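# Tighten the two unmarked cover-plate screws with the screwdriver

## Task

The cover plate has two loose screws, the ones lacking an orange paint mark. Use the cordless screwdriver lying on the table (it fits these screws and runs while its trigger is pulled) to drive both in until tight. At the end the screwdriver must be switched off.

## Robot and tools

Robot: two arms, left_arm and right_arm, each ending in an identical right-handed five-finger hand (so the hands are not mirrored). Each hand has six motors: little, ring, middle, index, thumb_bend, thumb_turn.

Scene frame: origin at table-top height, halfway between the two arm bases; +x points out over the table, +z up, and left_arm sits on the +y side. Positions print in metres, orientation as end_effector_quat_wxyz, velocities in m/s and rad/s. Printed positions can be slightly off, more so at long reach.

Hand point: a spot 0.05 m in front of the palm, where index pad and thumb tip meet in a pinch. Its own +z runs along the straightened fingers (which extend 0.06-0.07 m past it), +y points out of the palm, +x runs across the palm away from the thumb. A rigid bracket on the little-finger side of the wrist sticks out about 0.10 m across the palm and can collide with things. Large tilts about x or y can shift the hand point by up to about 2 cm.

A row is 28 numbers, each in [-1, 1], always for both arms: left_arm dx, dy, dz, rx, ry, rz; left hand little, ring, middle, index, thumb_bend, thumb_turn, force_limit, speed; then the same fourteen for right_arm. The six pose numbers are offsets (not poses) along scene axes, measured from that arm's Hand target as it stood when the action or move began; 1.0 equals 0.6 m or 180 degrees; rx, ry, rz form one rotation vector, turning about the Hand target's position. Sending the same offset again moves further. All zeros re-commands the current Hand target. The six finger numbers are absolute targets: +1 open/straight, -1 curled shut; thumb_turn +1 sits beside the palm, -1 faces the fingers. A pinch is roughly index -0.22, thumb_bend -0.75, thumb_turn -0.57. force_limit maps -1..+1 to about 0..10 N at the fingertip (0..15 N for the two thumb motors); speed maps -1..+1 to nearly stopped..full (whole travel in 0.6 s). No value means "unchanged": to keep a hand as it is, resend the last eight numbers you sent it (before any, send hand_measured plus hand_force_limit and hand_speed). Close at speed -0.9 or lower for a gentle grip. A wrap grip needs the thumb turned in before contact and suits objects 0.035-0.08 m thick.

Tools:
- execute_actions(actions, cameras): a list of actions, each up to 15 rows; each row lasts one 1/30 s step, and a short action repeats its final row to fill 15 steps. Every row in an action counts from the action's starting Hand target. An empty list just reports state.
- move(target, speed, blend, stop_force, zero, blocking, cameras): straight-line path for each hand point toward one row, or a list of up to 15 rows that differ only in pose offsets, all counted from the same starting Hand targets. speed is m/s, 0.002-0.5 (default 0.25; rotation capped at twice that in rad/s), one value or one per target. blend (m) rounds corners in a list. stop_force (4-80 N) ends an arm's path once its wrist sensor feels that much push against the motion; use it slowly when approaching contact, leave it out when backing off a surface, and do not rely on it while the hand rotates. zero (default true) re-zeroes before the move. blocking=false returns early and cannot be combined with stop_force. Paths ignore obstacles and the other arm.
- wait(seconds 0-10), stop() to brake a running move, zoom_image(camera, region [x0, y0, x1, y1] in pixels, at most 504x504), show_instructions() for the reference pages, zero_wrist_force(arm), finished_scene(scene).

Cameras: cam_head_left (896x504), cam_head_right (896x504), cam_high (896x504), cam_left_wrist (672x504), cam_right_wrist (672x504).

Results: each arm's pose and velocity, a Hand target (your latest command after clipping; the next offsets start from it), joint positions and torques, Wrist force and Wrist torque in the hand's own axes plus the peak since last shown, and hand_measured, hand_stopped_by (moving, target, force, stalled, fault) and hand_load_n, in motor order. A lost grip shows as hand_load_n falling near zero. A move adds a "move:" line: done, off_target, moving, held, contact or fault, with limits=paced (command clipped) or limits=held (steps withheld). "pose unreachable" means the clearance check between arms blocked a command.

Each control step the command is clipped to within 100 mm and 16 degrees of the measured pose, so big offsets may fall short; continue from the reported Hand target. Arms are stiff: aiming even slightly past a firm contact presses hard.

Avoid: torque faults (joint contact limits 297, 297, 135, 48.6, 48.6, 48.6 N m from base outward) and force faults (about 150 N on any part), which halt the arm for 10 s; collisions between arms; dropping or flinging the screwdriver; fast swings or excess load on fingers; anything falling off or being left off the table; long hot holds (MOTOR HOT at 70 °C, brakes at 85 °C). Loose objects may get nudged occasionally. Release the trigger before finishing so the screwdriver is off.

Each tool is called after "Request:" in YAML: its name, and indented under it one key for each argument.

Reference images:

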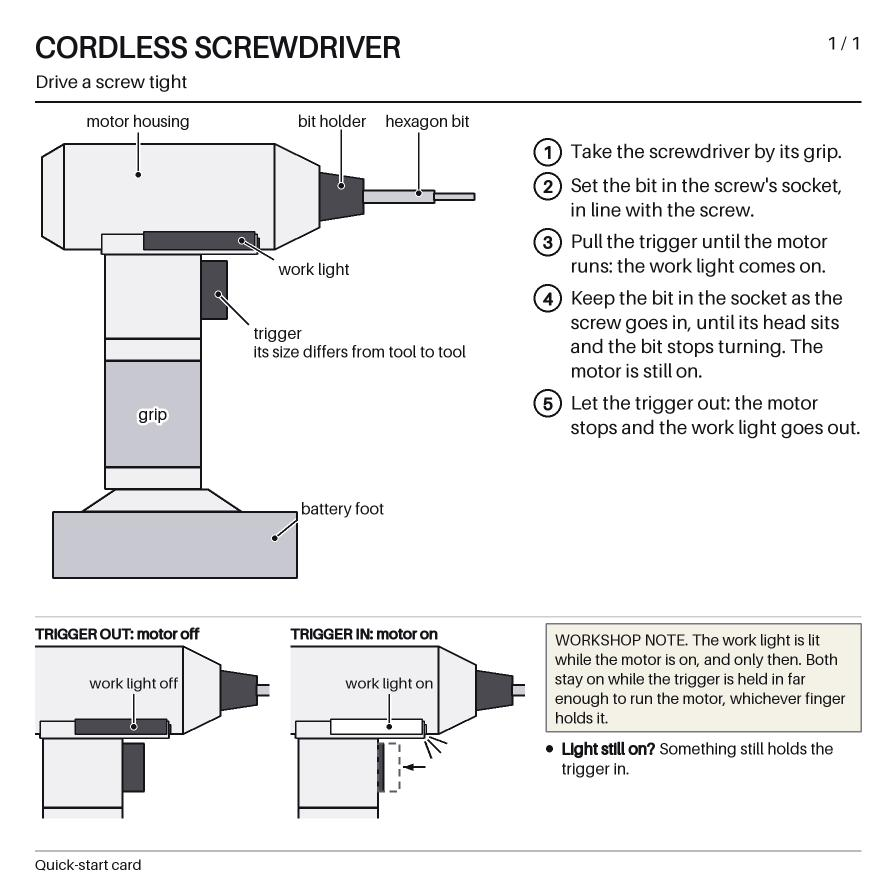

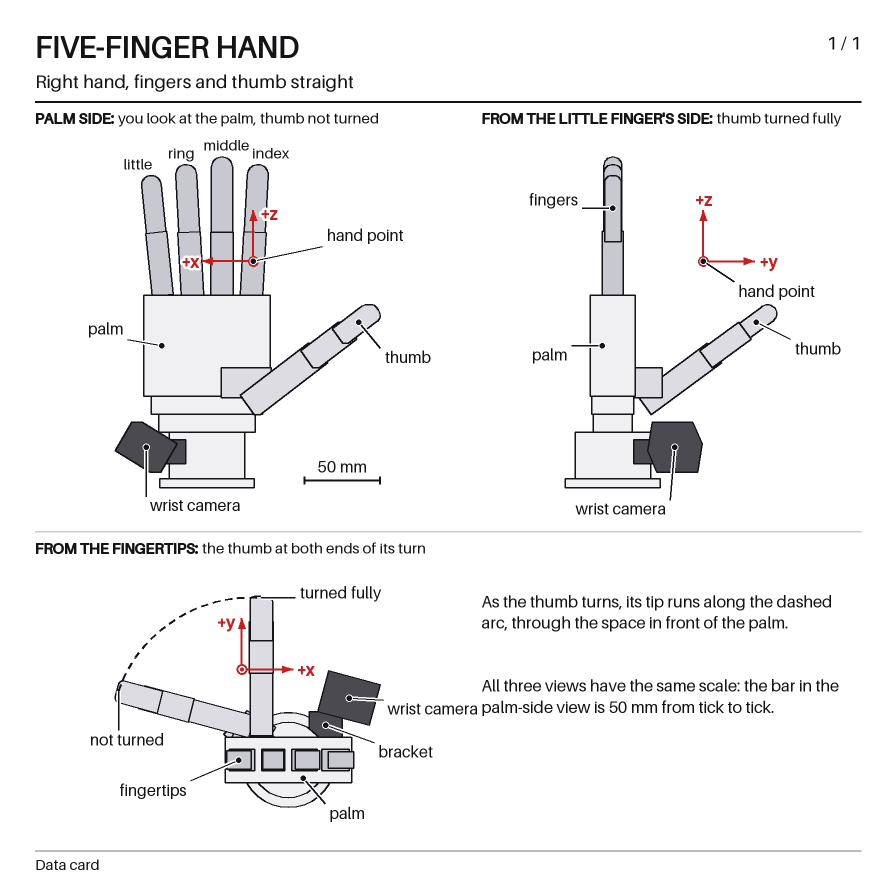

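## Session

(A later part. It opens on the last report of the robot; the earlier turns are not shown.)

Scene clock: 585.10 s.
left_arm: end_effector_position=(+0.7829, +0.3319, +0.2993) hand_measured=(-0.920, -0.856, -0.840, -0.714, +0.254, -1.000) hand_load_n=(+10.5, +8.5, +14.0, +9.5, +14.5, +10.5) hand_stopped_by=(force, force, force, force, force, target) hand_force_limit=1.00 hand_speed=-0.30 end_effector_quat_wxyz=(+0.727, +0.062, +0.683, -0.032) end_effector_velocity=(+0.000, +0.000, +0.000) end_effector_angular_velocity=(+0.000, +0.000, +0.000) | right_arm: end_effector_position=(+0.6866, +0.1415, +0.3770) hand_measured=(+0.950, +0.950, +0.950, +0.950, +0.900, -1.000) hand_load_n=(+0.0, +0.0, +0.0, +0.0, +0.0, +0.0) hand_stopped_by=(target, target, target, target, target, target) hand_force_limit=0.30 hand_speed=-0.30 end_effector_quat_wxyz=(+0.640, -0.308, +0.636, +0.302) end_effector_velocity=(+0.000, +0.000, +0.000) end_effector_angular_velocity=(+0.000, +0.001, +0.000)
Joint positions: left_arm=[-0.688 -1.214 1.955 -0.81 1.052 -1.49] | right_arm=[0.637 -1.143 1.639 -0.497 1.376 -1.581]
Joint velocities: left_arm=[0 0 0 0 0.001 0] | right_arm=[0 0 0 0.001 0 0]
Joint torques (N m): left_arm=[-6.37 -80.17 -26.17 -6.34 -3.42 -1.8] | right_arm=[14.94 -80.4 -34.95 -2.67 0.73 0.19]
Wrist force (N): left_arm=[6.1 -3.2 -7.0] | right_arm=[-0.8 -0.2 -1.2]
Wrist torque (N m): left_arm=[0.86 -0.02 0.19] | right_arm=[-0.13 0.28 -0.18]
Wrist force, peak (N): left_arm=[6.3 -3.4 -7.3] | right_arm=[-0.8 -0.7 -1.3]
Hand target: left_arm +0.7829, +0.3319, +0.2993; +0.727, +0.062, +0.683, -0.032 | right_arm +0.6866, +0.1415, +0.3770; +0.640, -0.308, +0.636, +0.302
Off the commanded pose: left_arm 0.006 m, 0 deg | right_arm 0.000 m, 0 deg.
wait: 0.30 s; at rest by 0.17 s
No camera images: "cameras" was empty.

Request:
move:
  target:
    - [-0.0107,-0.0080,0,0,0,0,-1,-1,-1,-0.72,-1,-1,1,-0.3,0,0,0,0,0,0,0.95,0.95,0.95,0.95,0.9,-1,0.3,-0.3]
    - [-0.0301,0.0169,0.0048,-0.00199,0.00268,0,-1,-1,-1,-0.72,-1,-1,1,-0.3,0,0,0,0,0,0,0.95,0.95,0.95,0.95,0.9,-1,0.3,-0.3]
  speed: 0.03
  cameras: []

Request:
move:
  target: [0.0201,0.0149,0,0,0,0,-1,-1,-1,-0.72,-1,-1,1,-0.3,0,0,0,0,0,0,0.95,0.95,0.95,0.95,0.9,-1,0.3,-0.3]
  speed: 0.004
  stop_force: 8
  cameras: ["cam_right_wrist"]

Request:
zoom_image:
  camera: "cam_right_wrist"
  region: [355, 127, 385, 152]

Scene clock: 587.80 s.
left_arm: end_effector_position=(+0.7647, +0.3422, +0.3021) hand_measured=(-0.920, -0.856, -0.840, -0.714, +0.254, -1.000) hand_load_n=(+10.5, +8.5, +14.0, +9.5, +14.5, +10.5) hand_stopped_by=(force, force, force, force, force, target) hand_force_limit=1.00 hand_speed=-0.30 end_effector_quat_wxyz=(+0.725, +0.059, +0.686, -0.034) end_effector_velocity=(+0.001, +0.001, -0.001) end_effector_angular_velocity=(+0.000, +0.001, +0.002) | right_arm: end_effector_position=(+0.6866, +0.1415, +0.3770) hand_measured=(+0.950, +0.950, +0.950, +0.950, +0.900, -1.000) hand_load_n=(+0.0, +0.0, +0.0, +0.0, +0.5, -0.5) hand_stopped_by=(target, target, target, target, target, target) hand_force_limit=0.30 hand_speed=-0.30 end_effector_quat_wxyz=(+0.640, -0.308, +0.636, +0.302) end_effector_velocity=(+0.000, +0.000, +0.000) end_effector_angular_velocity=(+0.000, +0.000, +0.000)
Joint positions: left_arm=[-0.693 -1.248 1.992 -0.805 1.046 -1.501] | right_arm=[0.637 -1.143 1.639 -0.497 1.376 -1.581]
Joint velocities: left_arm=[0.002 0.002 -0.002 0.001 -0.001 -0.001] | right_arm=[0 0 0 0 0 0]
Joint torques (N m): left_arm=[-10.44 -39.43 -50.09 -3.09 0.92 0.54] | right_arm=[14.61 -80.97 -35.7 -2.65 0.75 0.17]
Wrist force (N): left_arm=[5.9 3.5 -2.6] | right_arm=[-0.9 -0.6 -1.0]
Wrist torque (N m): left_arm=[0.73 0.08 0.00] | right_arm=[-0.21 0.30 -0.20]
Wrist force, peak (N): left_arm=[6.5 -3.1 -7.4] | right_arm=[-1.3 -0.8 -1.2]
Hand target: left_arm +0.7648, +0.3420, +0.3022; +0.725, +0.059, +0.686, -0.034 | right_arm +0.6866, +0.1415, +0.3770; +0.640, -0.308, +0.636, +0.302
Off the commanded pose: left_arm 0.000 m, 0 deg | right_arm 0.000 m, 0 deg.
move: done
No camera images: "cameras" was empty.

Scene clock: 590.07 s.
left_arm: end_effector_position=(+0.7681, +0.3444, +0.3022) hand_measured=(-0.920, -0.856, -0.840, -0.714, +0.254, -1.000) hand_load_n=(+10.5, +8.5, +13.5, +9.5, +14.5, +10.0) hand_stopped_by=(force, force, force, force, force, target) hand_force_limit=1.00 hand_speed=-0.30 end_effector_quat_wxyz=(+0.725, +0.059, +0.686, -0.034) end_effector_velocity=(+0.000, +0.001, +0.000) end_effector_angular_velocity=(+0.000, +0.000, +0.001) | right_arm: end_effector_position=(+0.6866, +0.1415, +0.3770) hand_measured=(+0.950, +0.950, +0.950, +0.950, +0.900, -1.000) hand_load_n=(+0.0, -0.5, +0.0, +0.0, +0.0, +0.0) hand_stopped_by=(target, target, target, target, target, target) hand_force_limit=0.30 hand_speed=-0.30 end_effector_quat_wxyz=(+0.640, -0.308, +0.636, +0.302) end_effector_velocity=(+0.000, +0.000, +0.000) end_effector_angular_velocity=(+0.000, +0.000, +0.000)
Joint positions: left_arm=[-0.687 -1.245 1.987 -0.803 1.053 -1.502] | right_arm=[0.637 -1.143 1.639 -0.497 1.376 -1.581]
Joint velocities: left_arm=[0.001 0 0 0 0 0] | right_arm=[0 0 0 0 0 0]
Joint torques (N m): left_arm=[-11.09 -79.07 -26.21 -7.04 -3.41 -1.48] | right_arm=[14.29 -81.7 -35.4 -2.73 0.78 0.09]
Wrist force (N): left_arm=[5.9 -2.3 -9.2] | right_arm=[-0.7 -0.5 -1.2]
Wrist torque (N m): left_arm=[0.66 -0.15 0.22] | right_arm=[-0.18 0.27 -0.19]
Wrist force, peak (N): left_arm=[5.1 -5.4 -12.5] | right_arm=[-0.8 -0.6 -1.4]
Hand target: left_arm +0.7681, +0.3444, +0.3022; +0.725, +0.059, +0.686, -0.034 | right_arm +0.6866, +0.1415, +0.3770; +0.640, -0.308, +0.636, +0.302
Off the commanded pose: left_arm 0.011 m, 0 deg | right_arm 0.000 m, 0 deg.
move: contact (left_arm)
Images, in order (width x height): cam_right_wrist 672x504.

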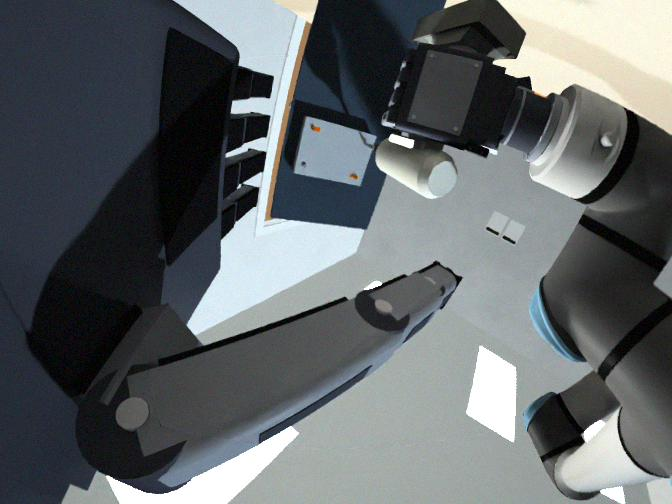

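Scaled by 16.800 from the camera's 672x504 image, which has a finer 960x720 frame.

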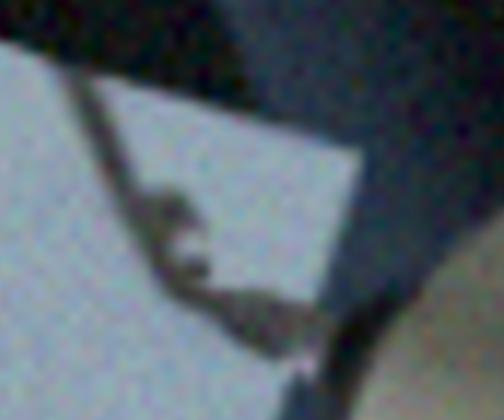

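Request:
move:
  target:
    - [-0.0040,-0.0030,0,0,0,0,-1,-1,-1,-0.72,-1,-1,1,-0.3,0,0,0,0,0,0,0.95,0.95,0.95,0.95,0.9,-1,0.3,-0.3]
    - [-0.0072,0.0013,-0.0035,0,0,0,-1,-1,-1,-0.72,-1,-1,1,-0.3,0,0,0,0,0,0,0.95,0.95,0.95,0.95,0.9,-1,0.3,-0.3]
  speed: 0.03
  cameras: []

Request:
move:
  target: [0.0134,0.00993,0,0,0,0,-1,-1,-1,-0.72,-1,-1,1,-0.3,0,0,0,0,0,0,0.95,0.95,0.95,0.95,0.9,-1,0.3,-0.3]
  speed: 0.004
  stop_force: 8
  cameras: ["cam_right_wrist"]

Request:
zoom_image:
  camera: "cam_right_wrist"
  region: [355, 127, 385, 152]

Scene clock: 591.10 s.
left_arm: end_effector_position=(+0.7637, +0.3453, +0.3000) hand_measured=(-0.920, -0.856, -0.840, -0.714, +0.254, -1.000) hand_load_n=(+10.5, +8.5, +13.5, +9.5, +14.5, +10.0) hand_stopped_by=(force, force, force, force, force, target) hand_force_limit=1.00 hand_speed=-0.30 end_effector_quat_wxyz=(+0.725, +0.059, +0.686, -0.034) end_effector_velocity=(+0.000, +0.001, +0.000) end_effector_angular_velocity=(+0.001, +0.000, +0.001) | right_arm: end_effector_position=(+0.6866, +0.1415, +0.3770) hand_measured=(+0.950, +0.950, +0.950, +0.950, +0.900, -1.000) hand_load_n=(+0.0, +0.0, +0.0, +0.0, +0.0, +0.0) hand_stopped_by=(target, target, target, target, target, target) hand_force_limit=0.30 hand_speed=-0.30 end_effector_quat_wxyz=(+0.640, -0.308, +0.636, +0.302) end_effector_velocity=(+0.000, +0.000, +0.001) end_effector_angular_velocity=(+0.001, -0.001, +0.000)
Joint positions: left_arm=[-0.69 -1.248 1.998 -0.81 1.049 -1.501] | right_arm=[0.637 -1.143 1.639 -0.497 1.376 -1.581]
Joint velocities: left_arm=[0 0 0 0.001 -0.001 0.001] | right_arm=[0 -0.001 0 0 0 0]
Joint torques (N m): left_arm=[6.95 -68.88 -41.45 -3.37 1.78 4.91] | right_arm=[15.03 -80.94 -35.09 -2.62 0.56 0.11]
Wrist force (N): left_arm=[5.7 2.9 -2.7] | right_arm=[-0.6 -0.6 -1.0]
Wrist torque (N m): left_arm=[0.65 0.10 -0.03] | right_arm=[-0.21 0.25 -0.18]
Wrist force, peak (N): left_arm=[5.8 -2.2 -9.2] | right_arm=[-0.7 -0.6 -1.5]
Hand target: left_arm +0.7638, +0.3452, +0.3001; +0.725, +0.059, +0.686, -0.034 | right_arm +0.6866, +0.1415, +0.3770; +0.640, -0.308, +0.636, +0.302
Off the commanded pose: left_arm 0.000 m, 0 deg | right_arm 0.000 m, 0 deg.
move: done
No camera images: "cameras" was empty.

Scene clock: 593.10 s.
left_arm: end_effector_position=(+0.7662, +0.3470, +0.3001) hand_measured=(-0.920, -0.856, -0.840, -0.714, +0.254, -1.000) hand_load_n=(+10.5, +8.5, +13.5, +9.5, +14.5, +10.5) hand_stopped_by=(force, force, force, force, force, target) hand_force_limit=1.00 hand_speed=-0.30 end_effector_quat_wxyz=(+0.725, +0.060, +0.686, -0.034) end_effector_velocity=(+0.000, +0.000, +0.000) end_effector_angular_velocity=(+0.002, +0.001, +0.000) | right_arm: end_effector_position=(+0.6866, +0.1415, +0.3770) hand_measured=(+0.950, +0.950, +0.950, +0.950, +0.900, -1.000) hand_load_n=(+0.0, +0.0, +0.0, +0.0, +0.0, -0.5) hand_stopped_by=(target, target, target, target, target, target) hand_force_limit=0.30 hand_speed=-0.30 end_effector_quat_wxyz=(+0.640, -0.308, +0.636, +0.302) end_effector_velocity=(+0.000, +0.000, -0.001) end_effector_angular_velocity=(-0.001, +0.001, +0.000)
Joint positions: left_arm=[-0.686 -1.246 1.994 -0.809 1.054 -1.502] | right_arm=[0.637 -1.143 1.639 -0.497 1.376 -1.581]
Joint velocities: left_arm=[0 0 0 0.001 0 0.002] | right_arm=[0 0.001 0 0 0 0]
Joint torques (N m): left_arm=[-7.87 -77.16 -27.53 -6.33 -2.85 -1.93] | right_arm=[14.63 -80.55 -35.61 -2.9 0.75 0.24]
Wrist force (N): left_arm=[5.2 -2.4 -8.9] | right_arm=[-0.4 -0.5 -1.0]
Wrist torque (N m): left_arm=[0.65 -0.11 0.23] | right_arm=[-0.20 0.21 -0.17]
Wrist force, peak (N): left_arm=[5.0 -5.8 -12.7] | right_arm=[-0.7 -0.7 -1.6]
Hand target: left_arm +0.7662, +0.3470, +0.3001; +0.725, +0.060, +0.686, -0.034 | right_arm +0.6866, +0.1415, +0.3770; +0.640, -0.308, +0.636, +0.302
Off the commanded pose: left_arm 0.007 m, 0 deg | right_arm 0.000 m, 0 deg.
move: contact (left_arm)
Images, in order (width x height): cam_right_wrist 672x504.

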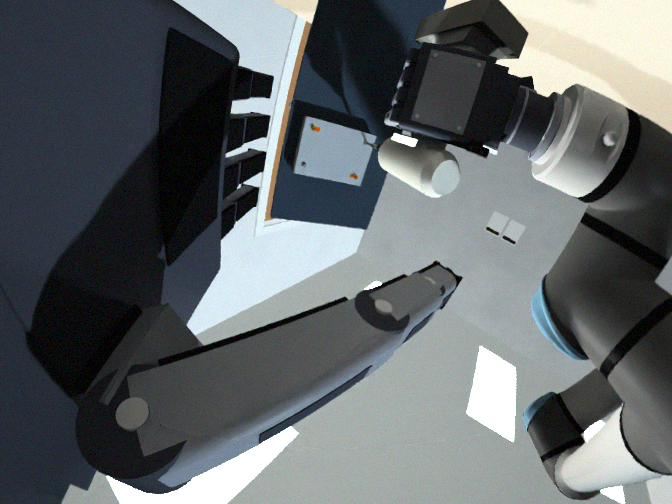

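Scaled by 16.800 from the camera's 672x504 image, which has a finer 960x720 frame.

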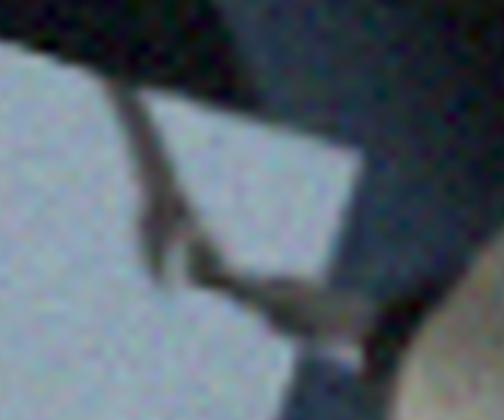

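Request:
move:
  target:
    - [0.000745,-0.001004,-0.001333,0,0,0,-1,-1,-1,-0.72,-1,-1,1,-0.3,0,0,0,0,0,0,0.95,0.95,0.95,0.95,0.9,-1,0.3,-0.3]
    - [0.000745,-0.001004,0.001333,0,0,0,-1,-1,-1,-0.72,-1,-1,1,-0.3,0,0,0,0,0,0,0.95,0.95,0.95,0.95,0.9,-1,0.3,-0.3]
    - [0.000497,-0.000669,0.001333,0,0,0,-1,-1,-1,-0.72,-1,-1,1,-0.3,0,0,0,0,0,0,0.95,0.95,0.95,0.95,0.9,-1,0.3,-0.3]
    - [0.000497,-0.000669,-0.001333,0,0,0,-1,-1,-1,-0.72,-1,-1,1,-0.3,0,0,0,0,0,0,0.95,0.95,0.95,0.95,0.9,-1,0.3,-0.3]
    - [0.000248,-0.000335,-0.001333,0,0,0,-1,-1,-1,-0.72,-1,-1,1,-0.3,0,0,0,0,0,0,0.95,0.95,0.95,0.95,0.9,-1,0.3,-0.3]
    - [0.000248,-0.000335,0.001333,0,0,0,-1,-1,-1,-0.72,-1,-1,1,-0.3,0,0,0,0,0,0,0.95,0.95,0.95,0.95,0.9,-1,0.3,-0.3]
    - [0,0,0.001333,0,0,0,-1,-1,-1,-0.72,-1,-1,1,-0.3,0,0,0,0,0,0,0.95,0.95,0.95,0.95,0.9,-1,0.3,-0.3]
    - [0,0,-0.001333,0,0,0,-1,-1,-1,-0.72,-1,-1,1,-0.3,0,0,0,0,0,0,0.95,0.95,0.95,0.95,0.9,-1,0.3,-0.3]
    - [-0.000248,0.000335,-0.001333,0,0,0,-1,-1,-1,-0.72,-1,-1,1,-0.3,0,0,0,0,0,0,0.95,0.95,0.95,0.95,0.9,-1,0.3,-0.3]
    - [-0.000248,0.000335,0.001333,0,0,0,-1,-1,-1,-0.72,-1,-1,1,-0.3,0,0,0,0,0,0,0.95,0.95,0.95,0.95,0.9,-1,0.3,-0.3]
    - [-0.000497,0.000669,0.001333,0,0,0,-1,-1,-1,-0.72,-1,-1,1,-0.3,0,0,0,0,0,0,0.95,0.95,0.95,0.95,0.9,-1,0.3,-0.3]
    - [-0.000497,0.000669,-0.001333,0,0,0,-1,-1,-1,-0.72,-1,-1,1,-0.3,0,0,0,0,0,0,0.95,0.95,0.95,0.95,0.9,-1,0.3,-0.3]
    - [-0.000745,0.001004,-0.001333,0,0,0,-1,-1,-1,-0.72,-1,-1,1,-0.3,0,0,0,0,0,0,0.95,0.95,0.95,0.95,0.9,-1,0.3,-0.3]
    - [-0.000745,0.001004,0.001333,0,0,0,-1,-1,-1,-0.72,-1,-1,1,-0.3,0,0,0,0,0,0,0.95,0.95,0.95,0.95,0.9,-1,0.3,-0.3]
  speed: 0.003
  stop_force: 6
  cameras: ["cam_right_wrist"]

Request:
zoom_image:
  camera: "cam_right_wrist"
  region: [355, 127, 385, 152]

Scene clock: 598.73 s.
left_arm: end_effector_position=(+0.7658, +0.3476, +0.3009) hand_measured=(-0.920, -0.856, -0.840, -0.714, +0.254, -1.000) hand_load_n=(+10.5, +8.5, +13.5, +9.0, +14.5, +10.5) hand_stopped_by=(force, force, force, force, force, target) hand_force_limit=1.00 hand_speed=-0.30 end_effector_quat_wxyz=(+0.725, +0.060, +0.686, -0.034) end_effector_velocity=(+0.000, +0.000, +0.000) end_effector_angular_velocity=(+0.002, +0.000, +0.000) | right_arm: end_effector_position=(+0.6866, +0.1415, +0.3770) hand_measured=(+0.950, +0.950, +0.950, +0.950, +0.900, -1.000) hand_load_n=(+0.0, +0.0, +0.0, +0.0, +0.0, -0.5) hand_stopped_by=(target, target, target, target, target, target) hand_force_limit=0.30 hand_speed=-0.30 end_effector_quat_wxyz=(+0.640, -0.308, +0.636, +0.302) end_effector_velocity=(+0.000, +0.000, +0.000) end_effector_angular_velocity=(+0.000, +0.000, +0.000)
Joint positions: left_arm=[-0.685 -1.248 1.995 -0.808 1.054 -1.502] | right_arm=[0.637 -1.143 1.639 -0.497 1.376 -1.581]
Joint velocities: left_arm=[0 0 0 0 0 0.002] | right_arm=[0 0 0 0 0 0]
Joint torques (N m): left_arm=[10.61 -72.6 -50.14 -3.49 0.77 -3.46] | right_arm=[14.15 -80.75 -35.73 -3.02 0.89 0.01]
Wrist force (N): left_arm=[5.1 -2.5 -9.3] | right_arm=[-0.6 -0.6 -1.2]
Wrist torque (N m): left_arm=[0.72 -0.10 0.23] | right_arm=[-0.20 0.25 -0.18]
Wrist force, peak (N): left_arm=[5.4 -3.2 -9.7] | right_arm=[-1.1 -0.4 -1.5]
Hand target: left_arm +0.7658, +0.3476, +0.3009; +0.725, +0.060, +0.686, -0.034 | right_arm +0.6866, +0.1415, +0.3770; +0.640, -0.308, +0.636, +0.302
Off the commanded pose: left_arm 0.000 m, 0 deg | right_arm 0.000 m, 0 deg.
move: done
Images, in order (width x height): cam_right_wrist 672x504.

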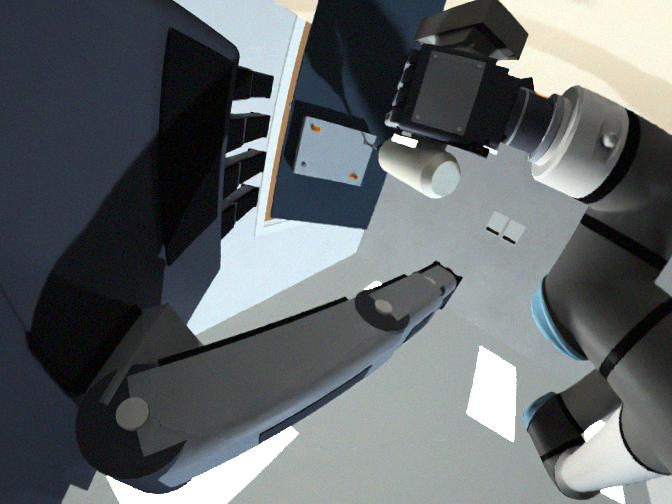

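Scaled by 16.800 from the camera's 672x504 image, which has a finer 960x720 frame.

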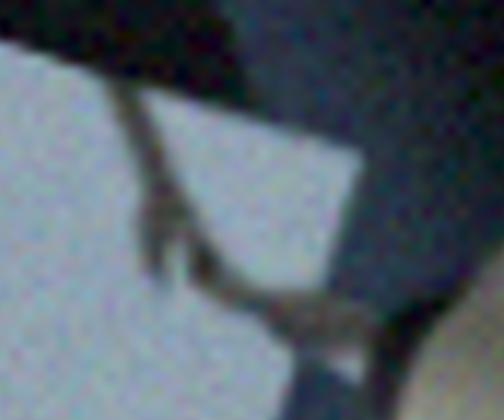

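Request:
execute_actions:
  actions: []
  cameras: ["cam_right_wrist","cam_left_wrist"]

Request:
zoom_image:
  camera: "cam_right_wrist"
  region: [355, 127, 385, 152]

Scene clock: 599.50 s.
left_arm: end_effector_position=(+0.7658, +0.3476, +0.3009) hand_measured=(-0.920, -0.856, -0.840, -0.714, +0.254, -1.000) hand_load_n=(+10.5, +8.5, +13.5, +9.5, +14.5, +10.0) hand_stopped_by=(force, force, force, force, force, target) hand_force_limit=1.00 hand_speed=-0.30 end_effector_quat_wxyz=(+0.725, +0.060, +0.686, -0.034) end_effector_velocity=(+0.000, +0.001, +0.000) end_effector_angular_velocity=(+0.000, +0.000, +0.002) | right_arm: end_effector_position=(+0.6866, +0.1415, +0.3770) hand_measured=(+0.950, +0.950, +0.950, +0.950, +0.900, -1.000) hand_load_n=(+0.0, +0.0, +0.0, +0.0, +0.0, +0.0) hand_stopped_by=(target, target, target, target, target, target) hand_force_limit=0.30 hand_speed=-0.30 end_effector_quat_wxyz=(+0.640, -0.308, +0.636, +0.302) end_effector_velocity=(+0.000, +0.000, +0.001) end_effector_angular_velocity=(+0.000, +0.000, +0.000)
Joint positions: left_arm=[-0.685 -1.248 1.995 -0.808 1.054 -1.502] | right_arm=[0.637 -1.143 1.639 -0.497 1.376 -1.581]
Joint velocities: left_arm=[0.001 0 0 0 -0.001 0] | right_arm=[0 -0.001 0 0.001 0 0]
Joint torques (N m): left_arm=[5.6 -62.43 -48.22 -6.69 0.4 -3.63] | right_arm=[13.73 -81.64 -35.75 -2.94 0.8 0.14]
Wrist force (N): left_arm=[5.3 -2.7 -9.2] | right_arm=[-0.7 -0.7 -1.0]
Wrist torque (N m): left_arm=[0.69 -0.12 0.24] | right_arm=[-0.23 0.26 -0.20]
Wrist force, peak (N): left_arm=[5.2 -2.7 -9.6] | right_arm=[-0.7 -0.5 -1.7]
Hand target: left_arm +0.7658, +0.3476, +0.3009; +0.725, +0.060, +0.686, -0.034 | right_arm +0.6866, +0.1415, +0.3770; +0.640, -0.308, +0.636, +0.302
Off the commanded pose: left_arm 0.000 m, 0 deg | right_arm 0.000 m, 0 deg.
Images, in order (width x height): cam_left_wrist 672x504, cam_right_wrist 672x504.

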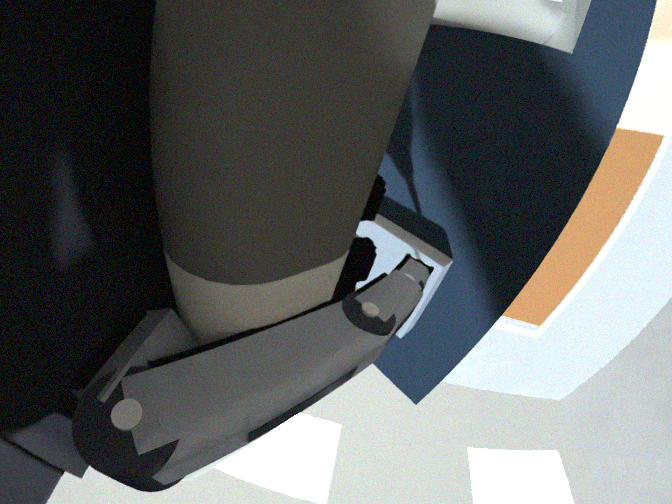

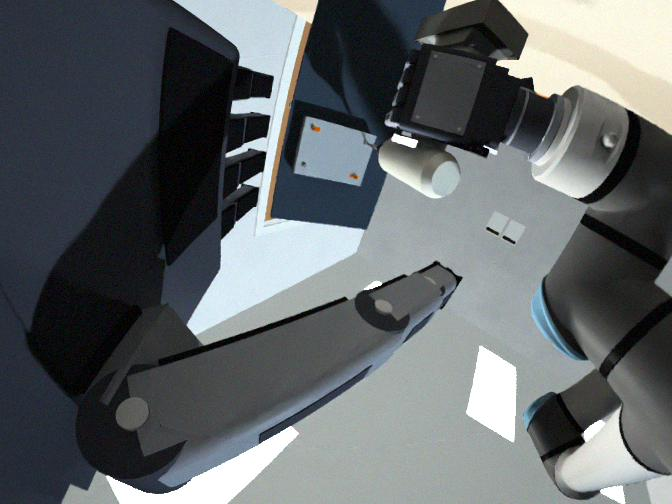

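Scaled by 16.800 from the camera's 672x504 image, which has a finer 960x720 frame.

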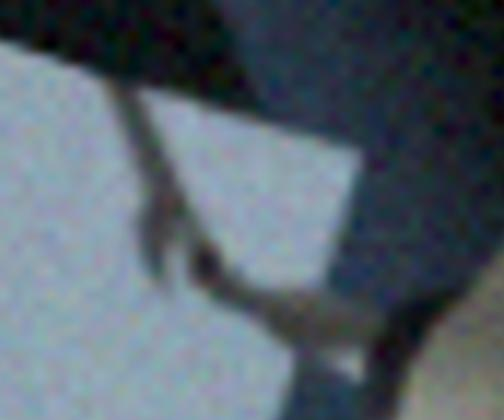

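Request:
zoom_image:
  camera: "cam_right_wrist"
  region: [360, 136, 374, 147]

Request:
move:
  target: [-0.0067,-0.005,0,0,0,0,-1,-1,-1,-0.5,-1,-1,1,-0.3,0,0,0,0,0,0,0.95,0.95,0.95,0.95,0.9,-1,0.3,-0.3]
  speed: 0.02
  cameras: ["cam_right_wrist"]

Request:
zoom_image:
  camera: "cam_right_wrist"
  region: [355, 127, 385, 152]

Request:
zoom_image:
  camera: "cam_right_wrist"
  region: [360, 136, 374, 147]

Scaled by 36.000 from the camera's 672x504 image, which has a finer 960x720 frame.

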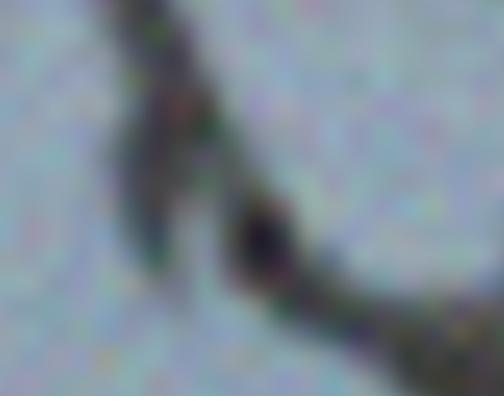

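Scene clock: 600.37 s.
left_arm: end_effector_position=(+0.7617, +0.3445, +0.3009) hand_measured=(-0.920, -0.856, -0.840, -0.500, +0.254, -1.000) hand_load_n=(+10.0, +8.5, +14.0, +0.0, +14.0, +11.0) hand_stopped_by=(force, force, force, target, force, target) hand_force_limit=1.00 hand_speed=-0.30 end_effector_quat_wxyz=(+0.725, +0.060, +0.686, -0.034) end_effector_velocity=(+0.000, +0.000, +0.000) end_effector_angular_velocity=(+0.001, +0.000, -0.001) | right_arm: end_effector_position=(+0.6866, +0.1415, +0.3770) hand_measured=(+0.950, +0.950, +0.950, +0.950, +0.900, -1.000) hand_load_n=(+0.0, -0.5, +0.0, +0.0, +0.0, -0.5) hand_stopped_by=(target, target, target, target, target, target) hand_force_limit=0.30 hand_speed=-0.30 end_effector_quat_wxyz=(+0.640, -0.308, +0.636, +0.302) end_effector_velocity=(+0.000, +0.000, +0.000) end_effector_angular_velocity=(+0.000, +0.000, +0.000)
Joint positions: left_arm=[-0.693 -1.251 2 -0.81 1.046 -1.501] | right_arm=[0.637 -1.143 1.639 -0.497 1.376 -1.581]
Joint velocities: left_arm=[0 0 0 0 0 0.001] | right_arm=[0 0 0 0.001 0 0]
Joint torques (N m): left_arm=[5.92 -69.38 -31.5 -5.6 0.21 4.26] | right_arm=[14.74 -81.7 -35.64 -2.87 0.76 -0.02]
Wrist force (N): left_arm=[5.7 3.4 -2.6] | right_arm=[-0.3 -0.7 -0.8]
Wrist torque (N m): left_arm=[0.71 0.11 -0.01] | right_arm=[-0.24 0.19 -0.17]
Wrist force, peak (N): left_arm=[5.4 -2.7 -9.5] | right_arm=[-0.8 -0.3 -1.5]
Hand target: left_arm +0.7617, +0.3446, +0.3009; +0.725, +0.060, +0.686, -0.034 | right_arm +0.6866, +0.1415, +0.3770; +0.640, -0.308, +0.636, +0.302
Off the commanded pose: left_arm 0.000 m, 0 deg | right_arm 0.000 m, 0 deg.
move: done
Images, in order (width x height): cam_right_wrist 672x504.

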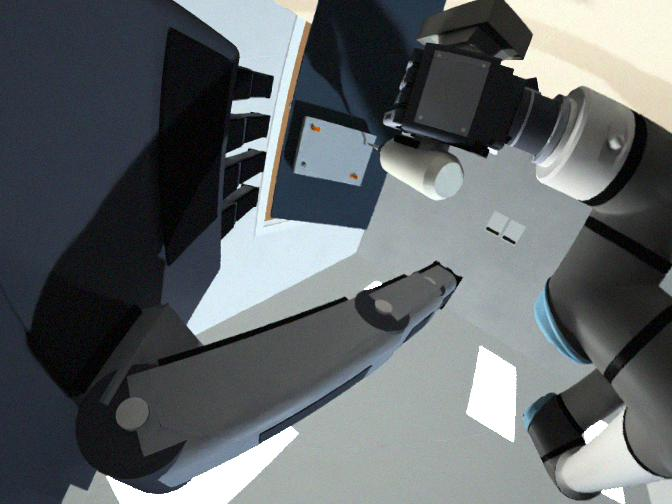

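Scaled by 16.800 from the camera's 672x504 image, which has a finer 960x720 frame.

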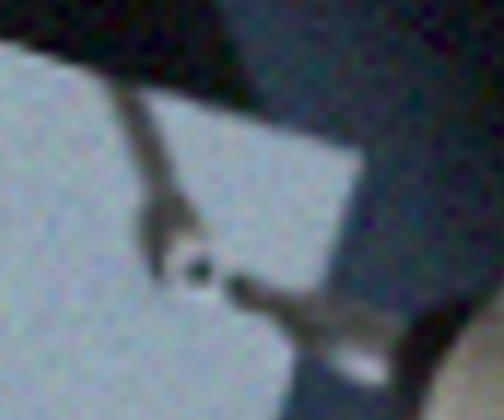

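Scaled by 36.000 from the camera's 672x504 image, which has a finer 960x720 frame.

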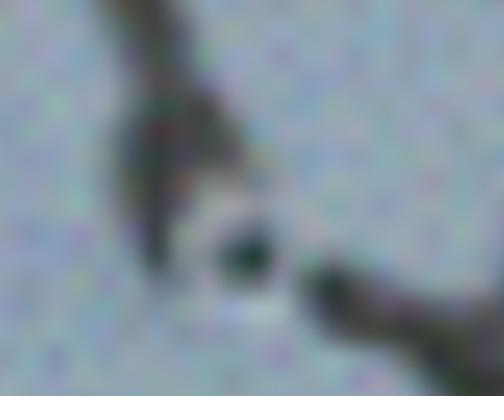

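Request:
move:
  target: [0.004,0.003,0,0,0,0,-1,-1,-1,-0.5,-1,-1,1,-0.3,0,0,0,0,0,0,0.95,0.95,0.95,0.95,0.9,-1,0.3,-0.3]
  speed: 0.02
  cameras: ["cam_right_wrist"]

Request:
zoom_image:
  camera: "cam_right_wrist"
  region: [360, 136, 374, 147]

Request:
zoom_image:
  camera: "cam_right_wrist"
  region: [360, 136, 374, 147]

Request:
move:
  target: [0.0013,0.0010,0,0,0,0,-1,-1,-1,-0.5,-1,-1,1,-0.3,0,0,0,0,0,0,0.95,0.95,0.95,0.95,0.9,-1,0.3,-0.3]
  speed: 0.02
  cameras: ["cam_right_wrist"]

Request:
zoom_image:
  camera: "cam_right_wrist"
  region: [360, 136, 374, 147]

Request:
zoom_image:
  camera: "cam_right_wrist"
  region: [360, 136, 374, 147]

Scene clock: 601.87 s.
left_arm: end_effector_position=(+0.7642, +0.3464, +0.3009) hand_measured=(-0.920, -0.856, -0.840, -0.500, +0.254, -1.000) hand_load_n=(+10.0, +8.5, +14.0, +0.0, +14.0, +11.0) hand_stopped_by=(force, force, force, target, force, target) hand_force_limit=1.00 hand_speed=-0.30 end_effector_quat_wxyz=(+0.725, +0.060, +0.686, -0.034) end_effector_velocity=(+0.000, +0.000, +0.000) end_effector_angular_velocity=(+0.000, +0.000, +0.000) | right_arm: end_effector_position=(+0.6866, +0.1415, +0.3770) hand_measured=(+0.950, +0.950, +0.950, +0.950, +0.900, -1.000) hand_load_n=(+0.0, +0.0, +0.0, +0.0, +0.0, -0.5) hand_stopped_by=(target, target, target, target, target, target) hand_force_limit=0.30 hand_speed=-0.30 end_effector_quat_wxyz=(+0.640, -0.308, +0.636, +0.302) end_effector_velocity=(+0.000, +0.000, +0.000) end_effector_angular_velocity=(+0.000, +0.000, +0.000)
Joint positions: left_arm=[-0.688 -1.249 1.997 -0.808 1.051 -1.501] | right_arm=[0.637 -1.143 1.639 -0.497 1.376 -1.581]
Joint velocities: left_arm=[0 0 0 0 0.001 0] | right_arm=[0 -0.001 0 0.001 0 0]
Joint torques (N m): left_arm=[-2.96 -46.2 -46 -0.27 0.98 -3.63] | right_arm=[14.45 -80.85 -35.3 -2.83 0.79 0.04]
Wrist force (N): left_arm=[5.9 3.6 -2.6] | right_arm=[-0.6 -0.3 -1.0]
Wrist torque (N m): left_arm=[0.74 0.06 0.01] | right_arm=[-0.17 0.25 -0.17]
Wrist force, peak (N): left_arm=[6.3 3.9 -2.8] | right_arm=[-0.8 -0.5 -1.7]
Hand target: left_arm +0.7641, +0.3464, +0.3009; +0.725, +0.060, +0.686, -0.034 | right_arm +0.6866, +0.1415, +0.3770; +0.640, -0.308, +0.636, +0.302
Off the commanded pose: left_arm 0.000 m, 0 deg | right_arm 0.000 m, 0 deg.
move: done
Images, in order (width x height): cam_right_wrist 672x504.

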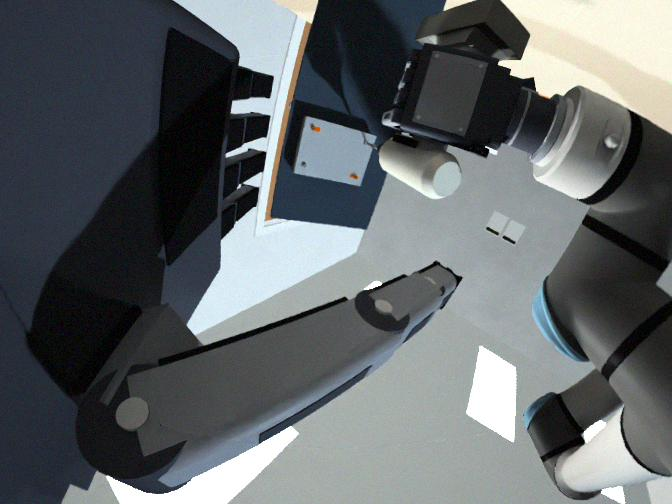

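Scaled by 36.000 from the camera's 672x504 image, which has a finer 960x720 frame.

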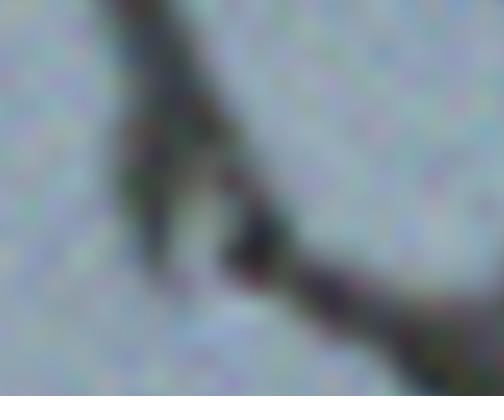

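Scaled by 36.000 from the camera's 672x504 image, which has a finer 960x720 frame.

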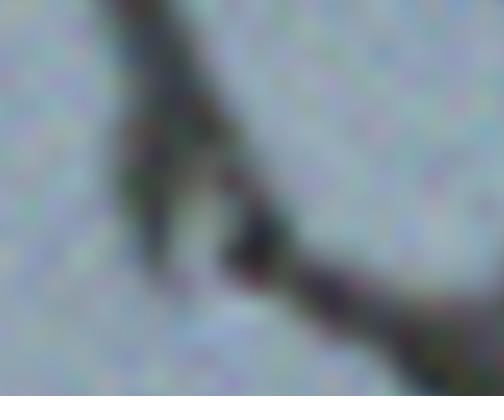

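Scene clock: 602.57 s.
left_arm: end_effector_position=(+0.7649, +0.3470, +0.3009) hand_measured=(-0.920, -0.856, -0.840, -0.500, +0.254, -1.000) hand_load_n=(+10.0, +8.5, +14.0, +0.0, +14.0, +11.0) hand_stopped_by=(force, force, force, target, force, target) hand_force_limit=1.00 hand_speed=-0.30 end_effector_quat_wxyz=(+0.725, +0.060, +0.686, -0.034) end_effector_velocity=(+0.000, +0.000, +0.000) end_effector_angular_velocity=(+0.002, +0.000, +0.000) | right_arm: end_effector_position=(+0.6866, +0.1415, +0.3770) hand_measured=(+0.950, +0.950, +0.950, +0.950, +0.900, -1.000) hand_load_n=(+0.0, +0.0, +0.0, +0.0, +0.0, -0.5) hand_stopped_by=(target, target, target, target, target, target) hand_force_limit=0.30 hand_speed=-0.30 end_effector_quat_wxyz=(+0.640, -0.308, +0.636, +0.302) end_effector_velocity=(+0.000, +0.000, +0.000) end_effector_angular_velocity=(+0.000, +0.000, +0.000)
Joint positions: left_arm=[-0.687 -1.249 1.996 -0.808 1.053 -1.502] | right_arm=[0.637 -1.143 1.639 -0.497 1.376 -1.581]
Joint velocities: left_arm=[0 0 0 0 0 0.001] | right_arm=[0 0.001 0 -0.001 0 0]
Joint torques (N m): left_arm=[3.79 -44.86 -49.57 -0.05 1.9 -3.35] | right_arm=[14.1 -80.59 -35.47 -2.91 0.82 0.23]
Wrist force (N): left_arm=[5.9 3.4 -2.6] | right_arm=[-0.7 -0.2 -1.2]
Wrist torque (N m): left_arm=[0.71 0.07 0.01] | right_arm=[-0.14 0.26 -0.17]
Wrist force, peak (N): left_arm=[6.1 3.4 -3.1] | right_arm=[-0.9 -0.7 -1.4]
Hand target: left_arm +0.7649, +0.3470, +0.3009; +0.725, +0.060, +0.686, -0.034 | right_arm +0.6866, +0.1415, +0.3770; +0.640, -0.308, +0.636, +0.302
Off the commanded pose: left_arm 0.000 m, 0 deg | right_arm 0.000 m, 0 deg.
move: done
Images, in order (width x height): cam_right_wrist 672x504.

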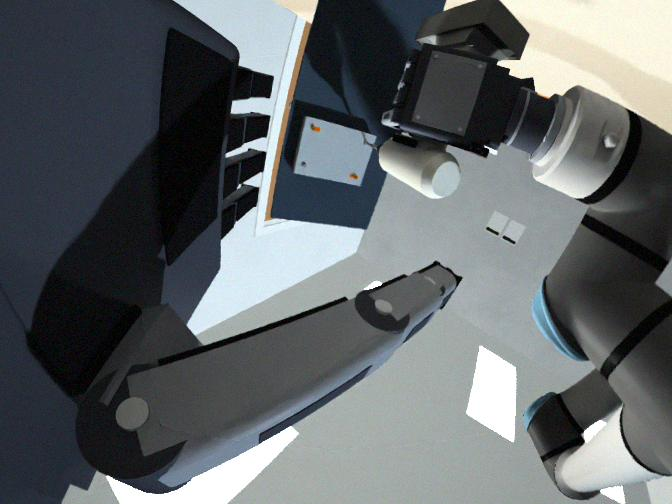

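Scaled by 36.000 from the camera's 672x504 image, which has a finer 960x720 frame.

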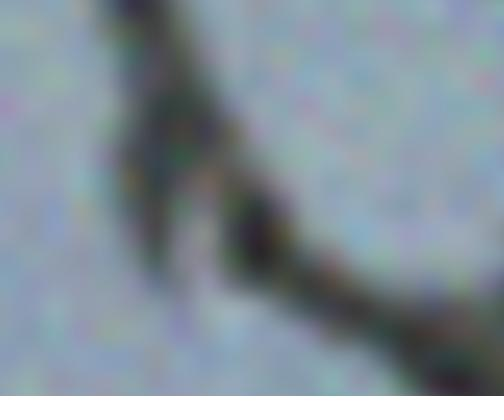

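Scaled by 36.000 from the camera's 672x504 image, which has a finer 960x720 frame.

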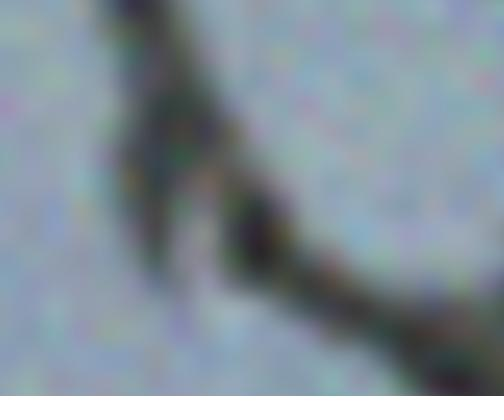

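Request:
move:
  target: [0.0007,-0.0009,0.0005,0,0,0,-1,-1,-1,-0.72,-1,-1,1,-0.3,0,0,0,0,0,0,0.95,0.95,0.95,0.95,0.9,-1,0.3,-0.3]
  speed: 0.02
  cameras: []

Request:
move:
  target: [0.0067,0.005,0,0,0,0,-1,-1,-1,-0.72,-1,-1,1,-0.3,0,0,0,0,0,0,0.95,0.95,0.95,0.95,0.9,-1,0.3,-0.3]
  speed: 0.004
  stop_force: 4
  cameras: ["cam_right_wrist"]

Request:
zoom_image:
  camera: "cam_right_wrist"
  region: [360, 136, 374, 147]

Scene clock: 603.70 s.
left_arm: end_effector_position=(+0.7654, +0.3465, +0.3012) hand_measured=(-0.920, -0.856, -0.840, -0.714, +0.254, -1.000) hand_load_n=(+10.0, +8.5, +13.5, +9.5, +14.0, +11.0) hand_stopped_by=(force, force, force, force, force, target) hand_force_limit=1.00 hand_speed=-0.30 end_effector_quat_wxyz=(+0.725, +0.060, +0.686, -0.034) end_effector_velocity=(+0.000, -0.001, +0.000) end_effector_angular_velocity=(-0.002, +0.000, -0.001) | right_arm: end_effector_position=(+0.6866, +0.1415, +0.3770) hand_measured=(+0.950, +0.950, +0.950, +0.950, +0.900, -1.000) hand_load_n=(+0.0, +0.0, +0.0, +0.0, +0.0, +0.0) hand_stopped_by=(target, target, target, target, target, target) hand_force_limit=0.30 hand_speed=-0.30 end_effector_quat_wxyz=(+0.640, -0.308, +0.636, +0.302) end_effector_velocity=(+0.000, +0.000, +0.001) end_effector_angular_velocity=(+0.000, +0.000, +0.000)
Joint positions: left_arm=[-0.687 -1.248 1.995 -0.807 1.053 -1.502] | right_arm=[0.637 -1.143 1.639 -0.497 1.376 -1.581]
Joint velocities: left_arm=[-0.001 0 0 0 0 -0.001] | right_arm=[0 -0.001 0 0 0 0]
Joint torques (N m): left_arm=[-14.36 -46.65 -48.23 -0.64 -1.57 -1.99] | right_arm=[13.74 -82.11 -35.73 -3.02 0.8 0.27]
Wrist force (N): left_arm=[5.7 3.4 -2.6] | right_arm=[-0.7 -0.6 -1.0]
Wrist torque (N m): left_arm=[0.71 0.11 -0.01] | right_arm=[-0.20 0.26 -0.19]
Wrist force, peak (N): left_arm=[6.0 3.4 -3.1] | right_arm=[-0.5 -0.6 -1.7]
Hand target: left_arm +0.7653, +0.3465, +0.3012; +0.725, +0.060, +0.686, -0.034 | right_arm +0.6866, +0.1415, +0.3770; +0.640, -0.308, +0.636, +0.302
Off the commanded pose: left_arm 0.000 m, 0 deg | right_arm 0.000 m, 0 deg.
move: done
No camera images: "cameras" was empty.

Scene clock: 605.17 s.
left_arm: end_effector_position=(+0.7660, +0.3469, +0.3012) hand_measured=(-0.920, -0.856, -0.840, -0.714, +0.254, -1.000) hand_load_n=(+10.0, +8.0, +14.0, +9.5, +14.5, +10.5) hand_stopped_by=(force, force, force, force, force, target) hand_force_limit=1.00 hand_speed=-0.30 end_effector_quat_wxyz=(+0.725, +0.060, +0.686, -0.034) end_effector_velocity=(+0.000, -0.001, +0.000) end_effector_angular_velocity=(+0.001, +0.000, -0.001) | right_arm: end_effector_position=(+0.6866, +0.1415, +0.3770) hand_measured=(+0.950, +0.950, +0.950, +0.950, +0.900, -1.000) hand_load_n=(+0.0, +0.5, +0.0, +0.0, +0.0, +0.0) hand_stopped_by=(target, target, target, target, target, target) hand_force_limit=0.30 hand_speed=-0.30 end_effector_quat_wxyz=(+0.640, -0.308, +0.636, +0.302) end_effector_velocity=(+0.000, +0.000, +0.001) end_effector_angular_velocity=(+0.001, -0.001, +0.001)
Joint positions: left_arm=[-0.686 -1.247 1.994 -0.807 1.054 -1.502] | right_arm=[0.637 -1.143 1.639 -0.497 1.376 -1.581]
Joint velocities: left_arm=[-0.001 0.001 0 0 0 0.001] | right_arm=[0 0 0 -0.002 -0.001 0]
Joint torques (N m): left_arm=[-9.89 -77.75 -26.11 -6.64 -2.72 -0.5] | right_arm=[13.74 -80.79 -35.56 -2.97 0.73 0.15]
Wrist force (N): left_arm=[5.7 0.7 -5.6] | right_arm=[-0.7 -0.5 -1.5]
Wrist torque (N m): left_arm=[0.66 0.00 0.08] | right_arm=[-0.17 0.27 -0.19]
Wrist force, peak (N): left_arm=[5.3 -2.4 -9.8] | right_arm=[-0.9 -0.6 -1.4]
Hand target: left_arm +0.7660, +0.3469, +0.3012; +0.725, +0.060, +0.686, -0.034 | right_arm +0.6866, +0.1415, +0.3770; +0.640, -0.308, +0.636, +0.302
Off the commanded pose: left_arm 0.004 m, 0 deg | right_arm 0.000 m, 0 deg.
move: contact (left_arm)
Images, in order (width x height): cam_right_wrist 672x504.

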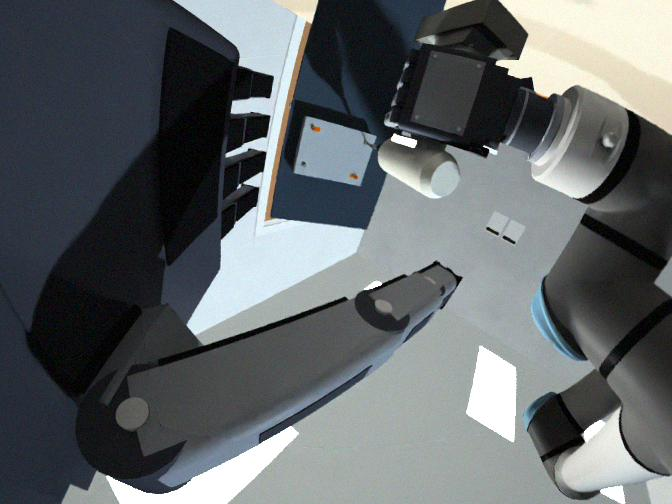

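Scaled by 36.000 from the camera's 672x504 image, which has a finer 960x720 frame.

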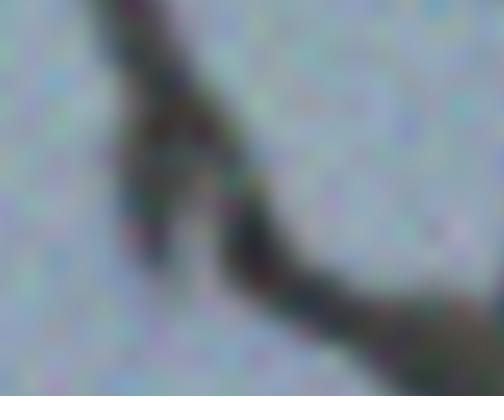

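Request:
move:
  target:
    - [0.00027,0.00104,0.00167,0,0,0,-1,-1,-1,-0.72,-1,-1,1,-0.3,0,0,0,0,0,0,0.95,0.95,0.95,0.95,0.9,-1,0.3,-0.3]
    - [0.00027,0.00104,-0.00167,0,0,0,-1,-1,-1,-0.72,-1,-1,1,-0.3,0,0,0,0,0,0,0.95,0.95,0.95,0.95,0.9,-1,0.3,-0.3]
    - [0.00047,0.00077,-0.00167,0,0,0,-1,-1,-1,-0.72,-1,-1,1,-0.3,0,0,0,0,0,0,0.95,0.95,0.95,0.95,0.9,-1,0.3,-0.3]
    - [0.00047,0.00077,0.00167,0,0,0,-1,-1,-1,-0.72,-1,-1,1,-0.3,0,0,0,0,0,0,0.95,0.95,0.95,0.95,0.9,-1,0.3,-0.3]
    - [0.00067,0.0005,0.00167,0,0,0,-1,-1,-1,-0.72,-1,-1,1,-0.3,0,0,0,0,0,0,0.95,0.95,0.95,0.95,0.9,-1,0.3,-0.3]
    - [0.00067,0.0005,-0.00167,0,0,0,-1,-1,-1,-0.72,-1,-1,1,-0.3,0,0,0,0,0,0,0.95,0.95,0.95,0.95,0.9,-1,0.3,-0.3]
    - [0.00087,0.00023,-0.00167,0,0,0,-1,-1,-1,-0.72,-1,-1,1,-0.3,0,0,0,0,0,0,0.95,0.95,0.95,0.95,0.9,-1,0.3,-0.3]
    - [0.00087,0.00023,0.00167,0,0,0,-1,-1,-1,-0.72,-1,-1,1,-0.3,0,0,0,0,0,0,0.95,0.95,0.95,0.95,0.9,-1,0.3,-0.3]
    - [0.00106,-0.00004,0.00167,0,0,0,-1,-1,-1,-0.72,-1,-1,1,-0.3,0,0,0,0,0,0,0.95,0.95,0.95,0.95,0.9,-1,0.3,-0.3]
    - [0.00106,-0.00004,-0.00167,0,0,0,-1,-1,-1,-0.72,-1,-1,1,-0.3,0,0,0,0,0,0,0.95,0.95,0.95,0.95,0.9,-1,0.3,-0.3]
    - [0.00126,-0.0003,-0.00167,0,0,0,-1,-1,-1,-0.72,-1,-1,1,-0.3,0,0,0,0,0,0,0.95,0.95,0.95,0.95,0.9,-1,0.3,-0.3]
    - [0.00126,-0.0003,0.00167,0,0,0,-1,-1,-1,-0.72,-1,-1,1,-0.3,0,0,0,0,0,0,0.95,0.95,0.95,0.95,0.9,-1,0.3,-0.3]
    - [0.00146,-0.00057,0.00167,0,0,0,-1,-1,-1,-0.72,-1,-1,1,-0.3,0,0,0,0,0,0,0.95,0.95,0.95,0.95,0.9,-1,0.3,-0.3]
    - [0.00146,-0.00057,-0.00167,0,0,0,-1,-1,-1,-0.72,-1,-1,1,-0.3,0,0,0,0,0,0,0.95,0.95,0.95,0.95,0.9,-1,0.3,-0.3]
  speed: 0.004
  stop_force: 8
  cameras: ["cam_right_wrist"]

Request:
zoom_image:
  camera: "cam_right_wrist"
  region: [360, 136, 374, 147]

Scene clock: 610.60 s.
left_arm: end_effector_position=(+0.7669, +0.3466, +0.3002) hand_measured=(-0.918, -0.856, -0.840, -0.714, +0.254, -1.000) hand_load_n=(+11.5, +8.5, +13.0, +9.5, +15.0, +9.5) hand_stopped_by=(force, force, force, force, force, target) hand_force_limit=1.00 hand_speed=-0.30 end_effector_quat_wxyz=(+0.725, +0.060, +0.686, -0.034) end_effector_velocity=(+0.000, -0.001, +0.000) end_effector_angular_velocity=(+0.000, +0.000, -0.001) | right_arm: end_effector_position=(+0.6866, +0.1415, +0.3770) hand_measured=(+0.950, +0.950, +0.950, +0.950, +0.900, -1.000) hand_load_n=(-0.5, +0.0, +0.0, +0.0, +0.0, +0.0) hand_stopped_by=(target, target, target, target, target, target) hand_force_limit=0.30 hand_speed=-0.30 end_effector_quat_wxyz=(+0.640, -0.308, +0.636, +0.302) end_effector_velocity=(+0.000, +0.000, +0.001) end_effector_angular_velocity=(+0.000, +0.000, +0.000)
Joint positions: left_arm=[-0.686 -1.245 1.992 -0.808 1.054 -1.502] | right_arm=[0.637 -1.143 1.639 -0.497 1.376 -1.581]
Joint velocities: left_arm=[-0.001 0 0 0 0 0] | right_arm=[0 -0.001 0 0.001 0 0]
Joint torques (N m): left_arm=[2.68 -50.04 -28.95 -3.19 -3.87 2] | right_arm=[14.19 -80.46 -35.73 -3.06 0.9 0.07]
Wrist force (N): left_arm=[5.3 -8.1 -15.6] | right_arm=[-0.5 -0.4 -0.8]
Wrist torque (N m): left_arm=[0.58 -0.31 0.43] | right_arm=[-0.19 0.23 -0.17]
Wrist force, peak (N): left_arm=[4.9 -10.2 -16.8] | right_arm=[-0.6 -0.4 -1.7]
Hand target: left_arm +0.7669, +0.3466, +0.3002; +0.725, +0.060, +0.686, -0.034 | right_arm +0.6866, +0.1415, +0.3770; +0.640, -0.308, +0.636, +0.302
Off the commanded pose: left_arm 0.000 m, 0 deg | right_arm 0.000 m, 0 deg.
move: done
Images, in order (width x height): cam_right_wrist 672x504.

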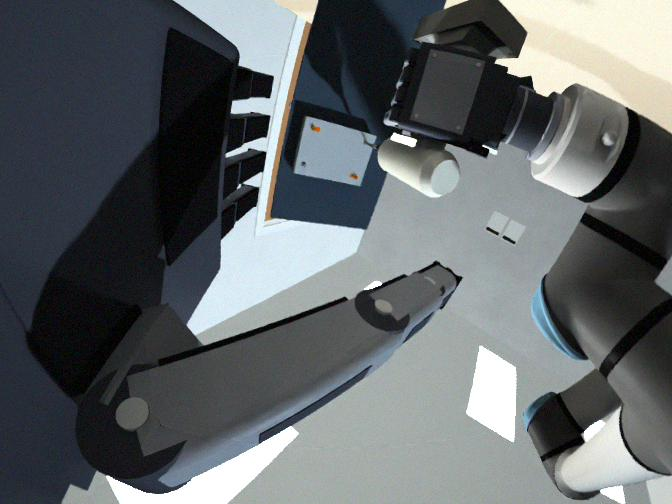

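Scaled by 36.000 from the camera's 672x504 image, which has a finer 960x720 frame.

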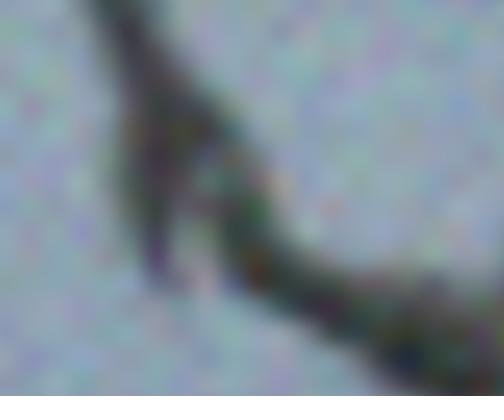

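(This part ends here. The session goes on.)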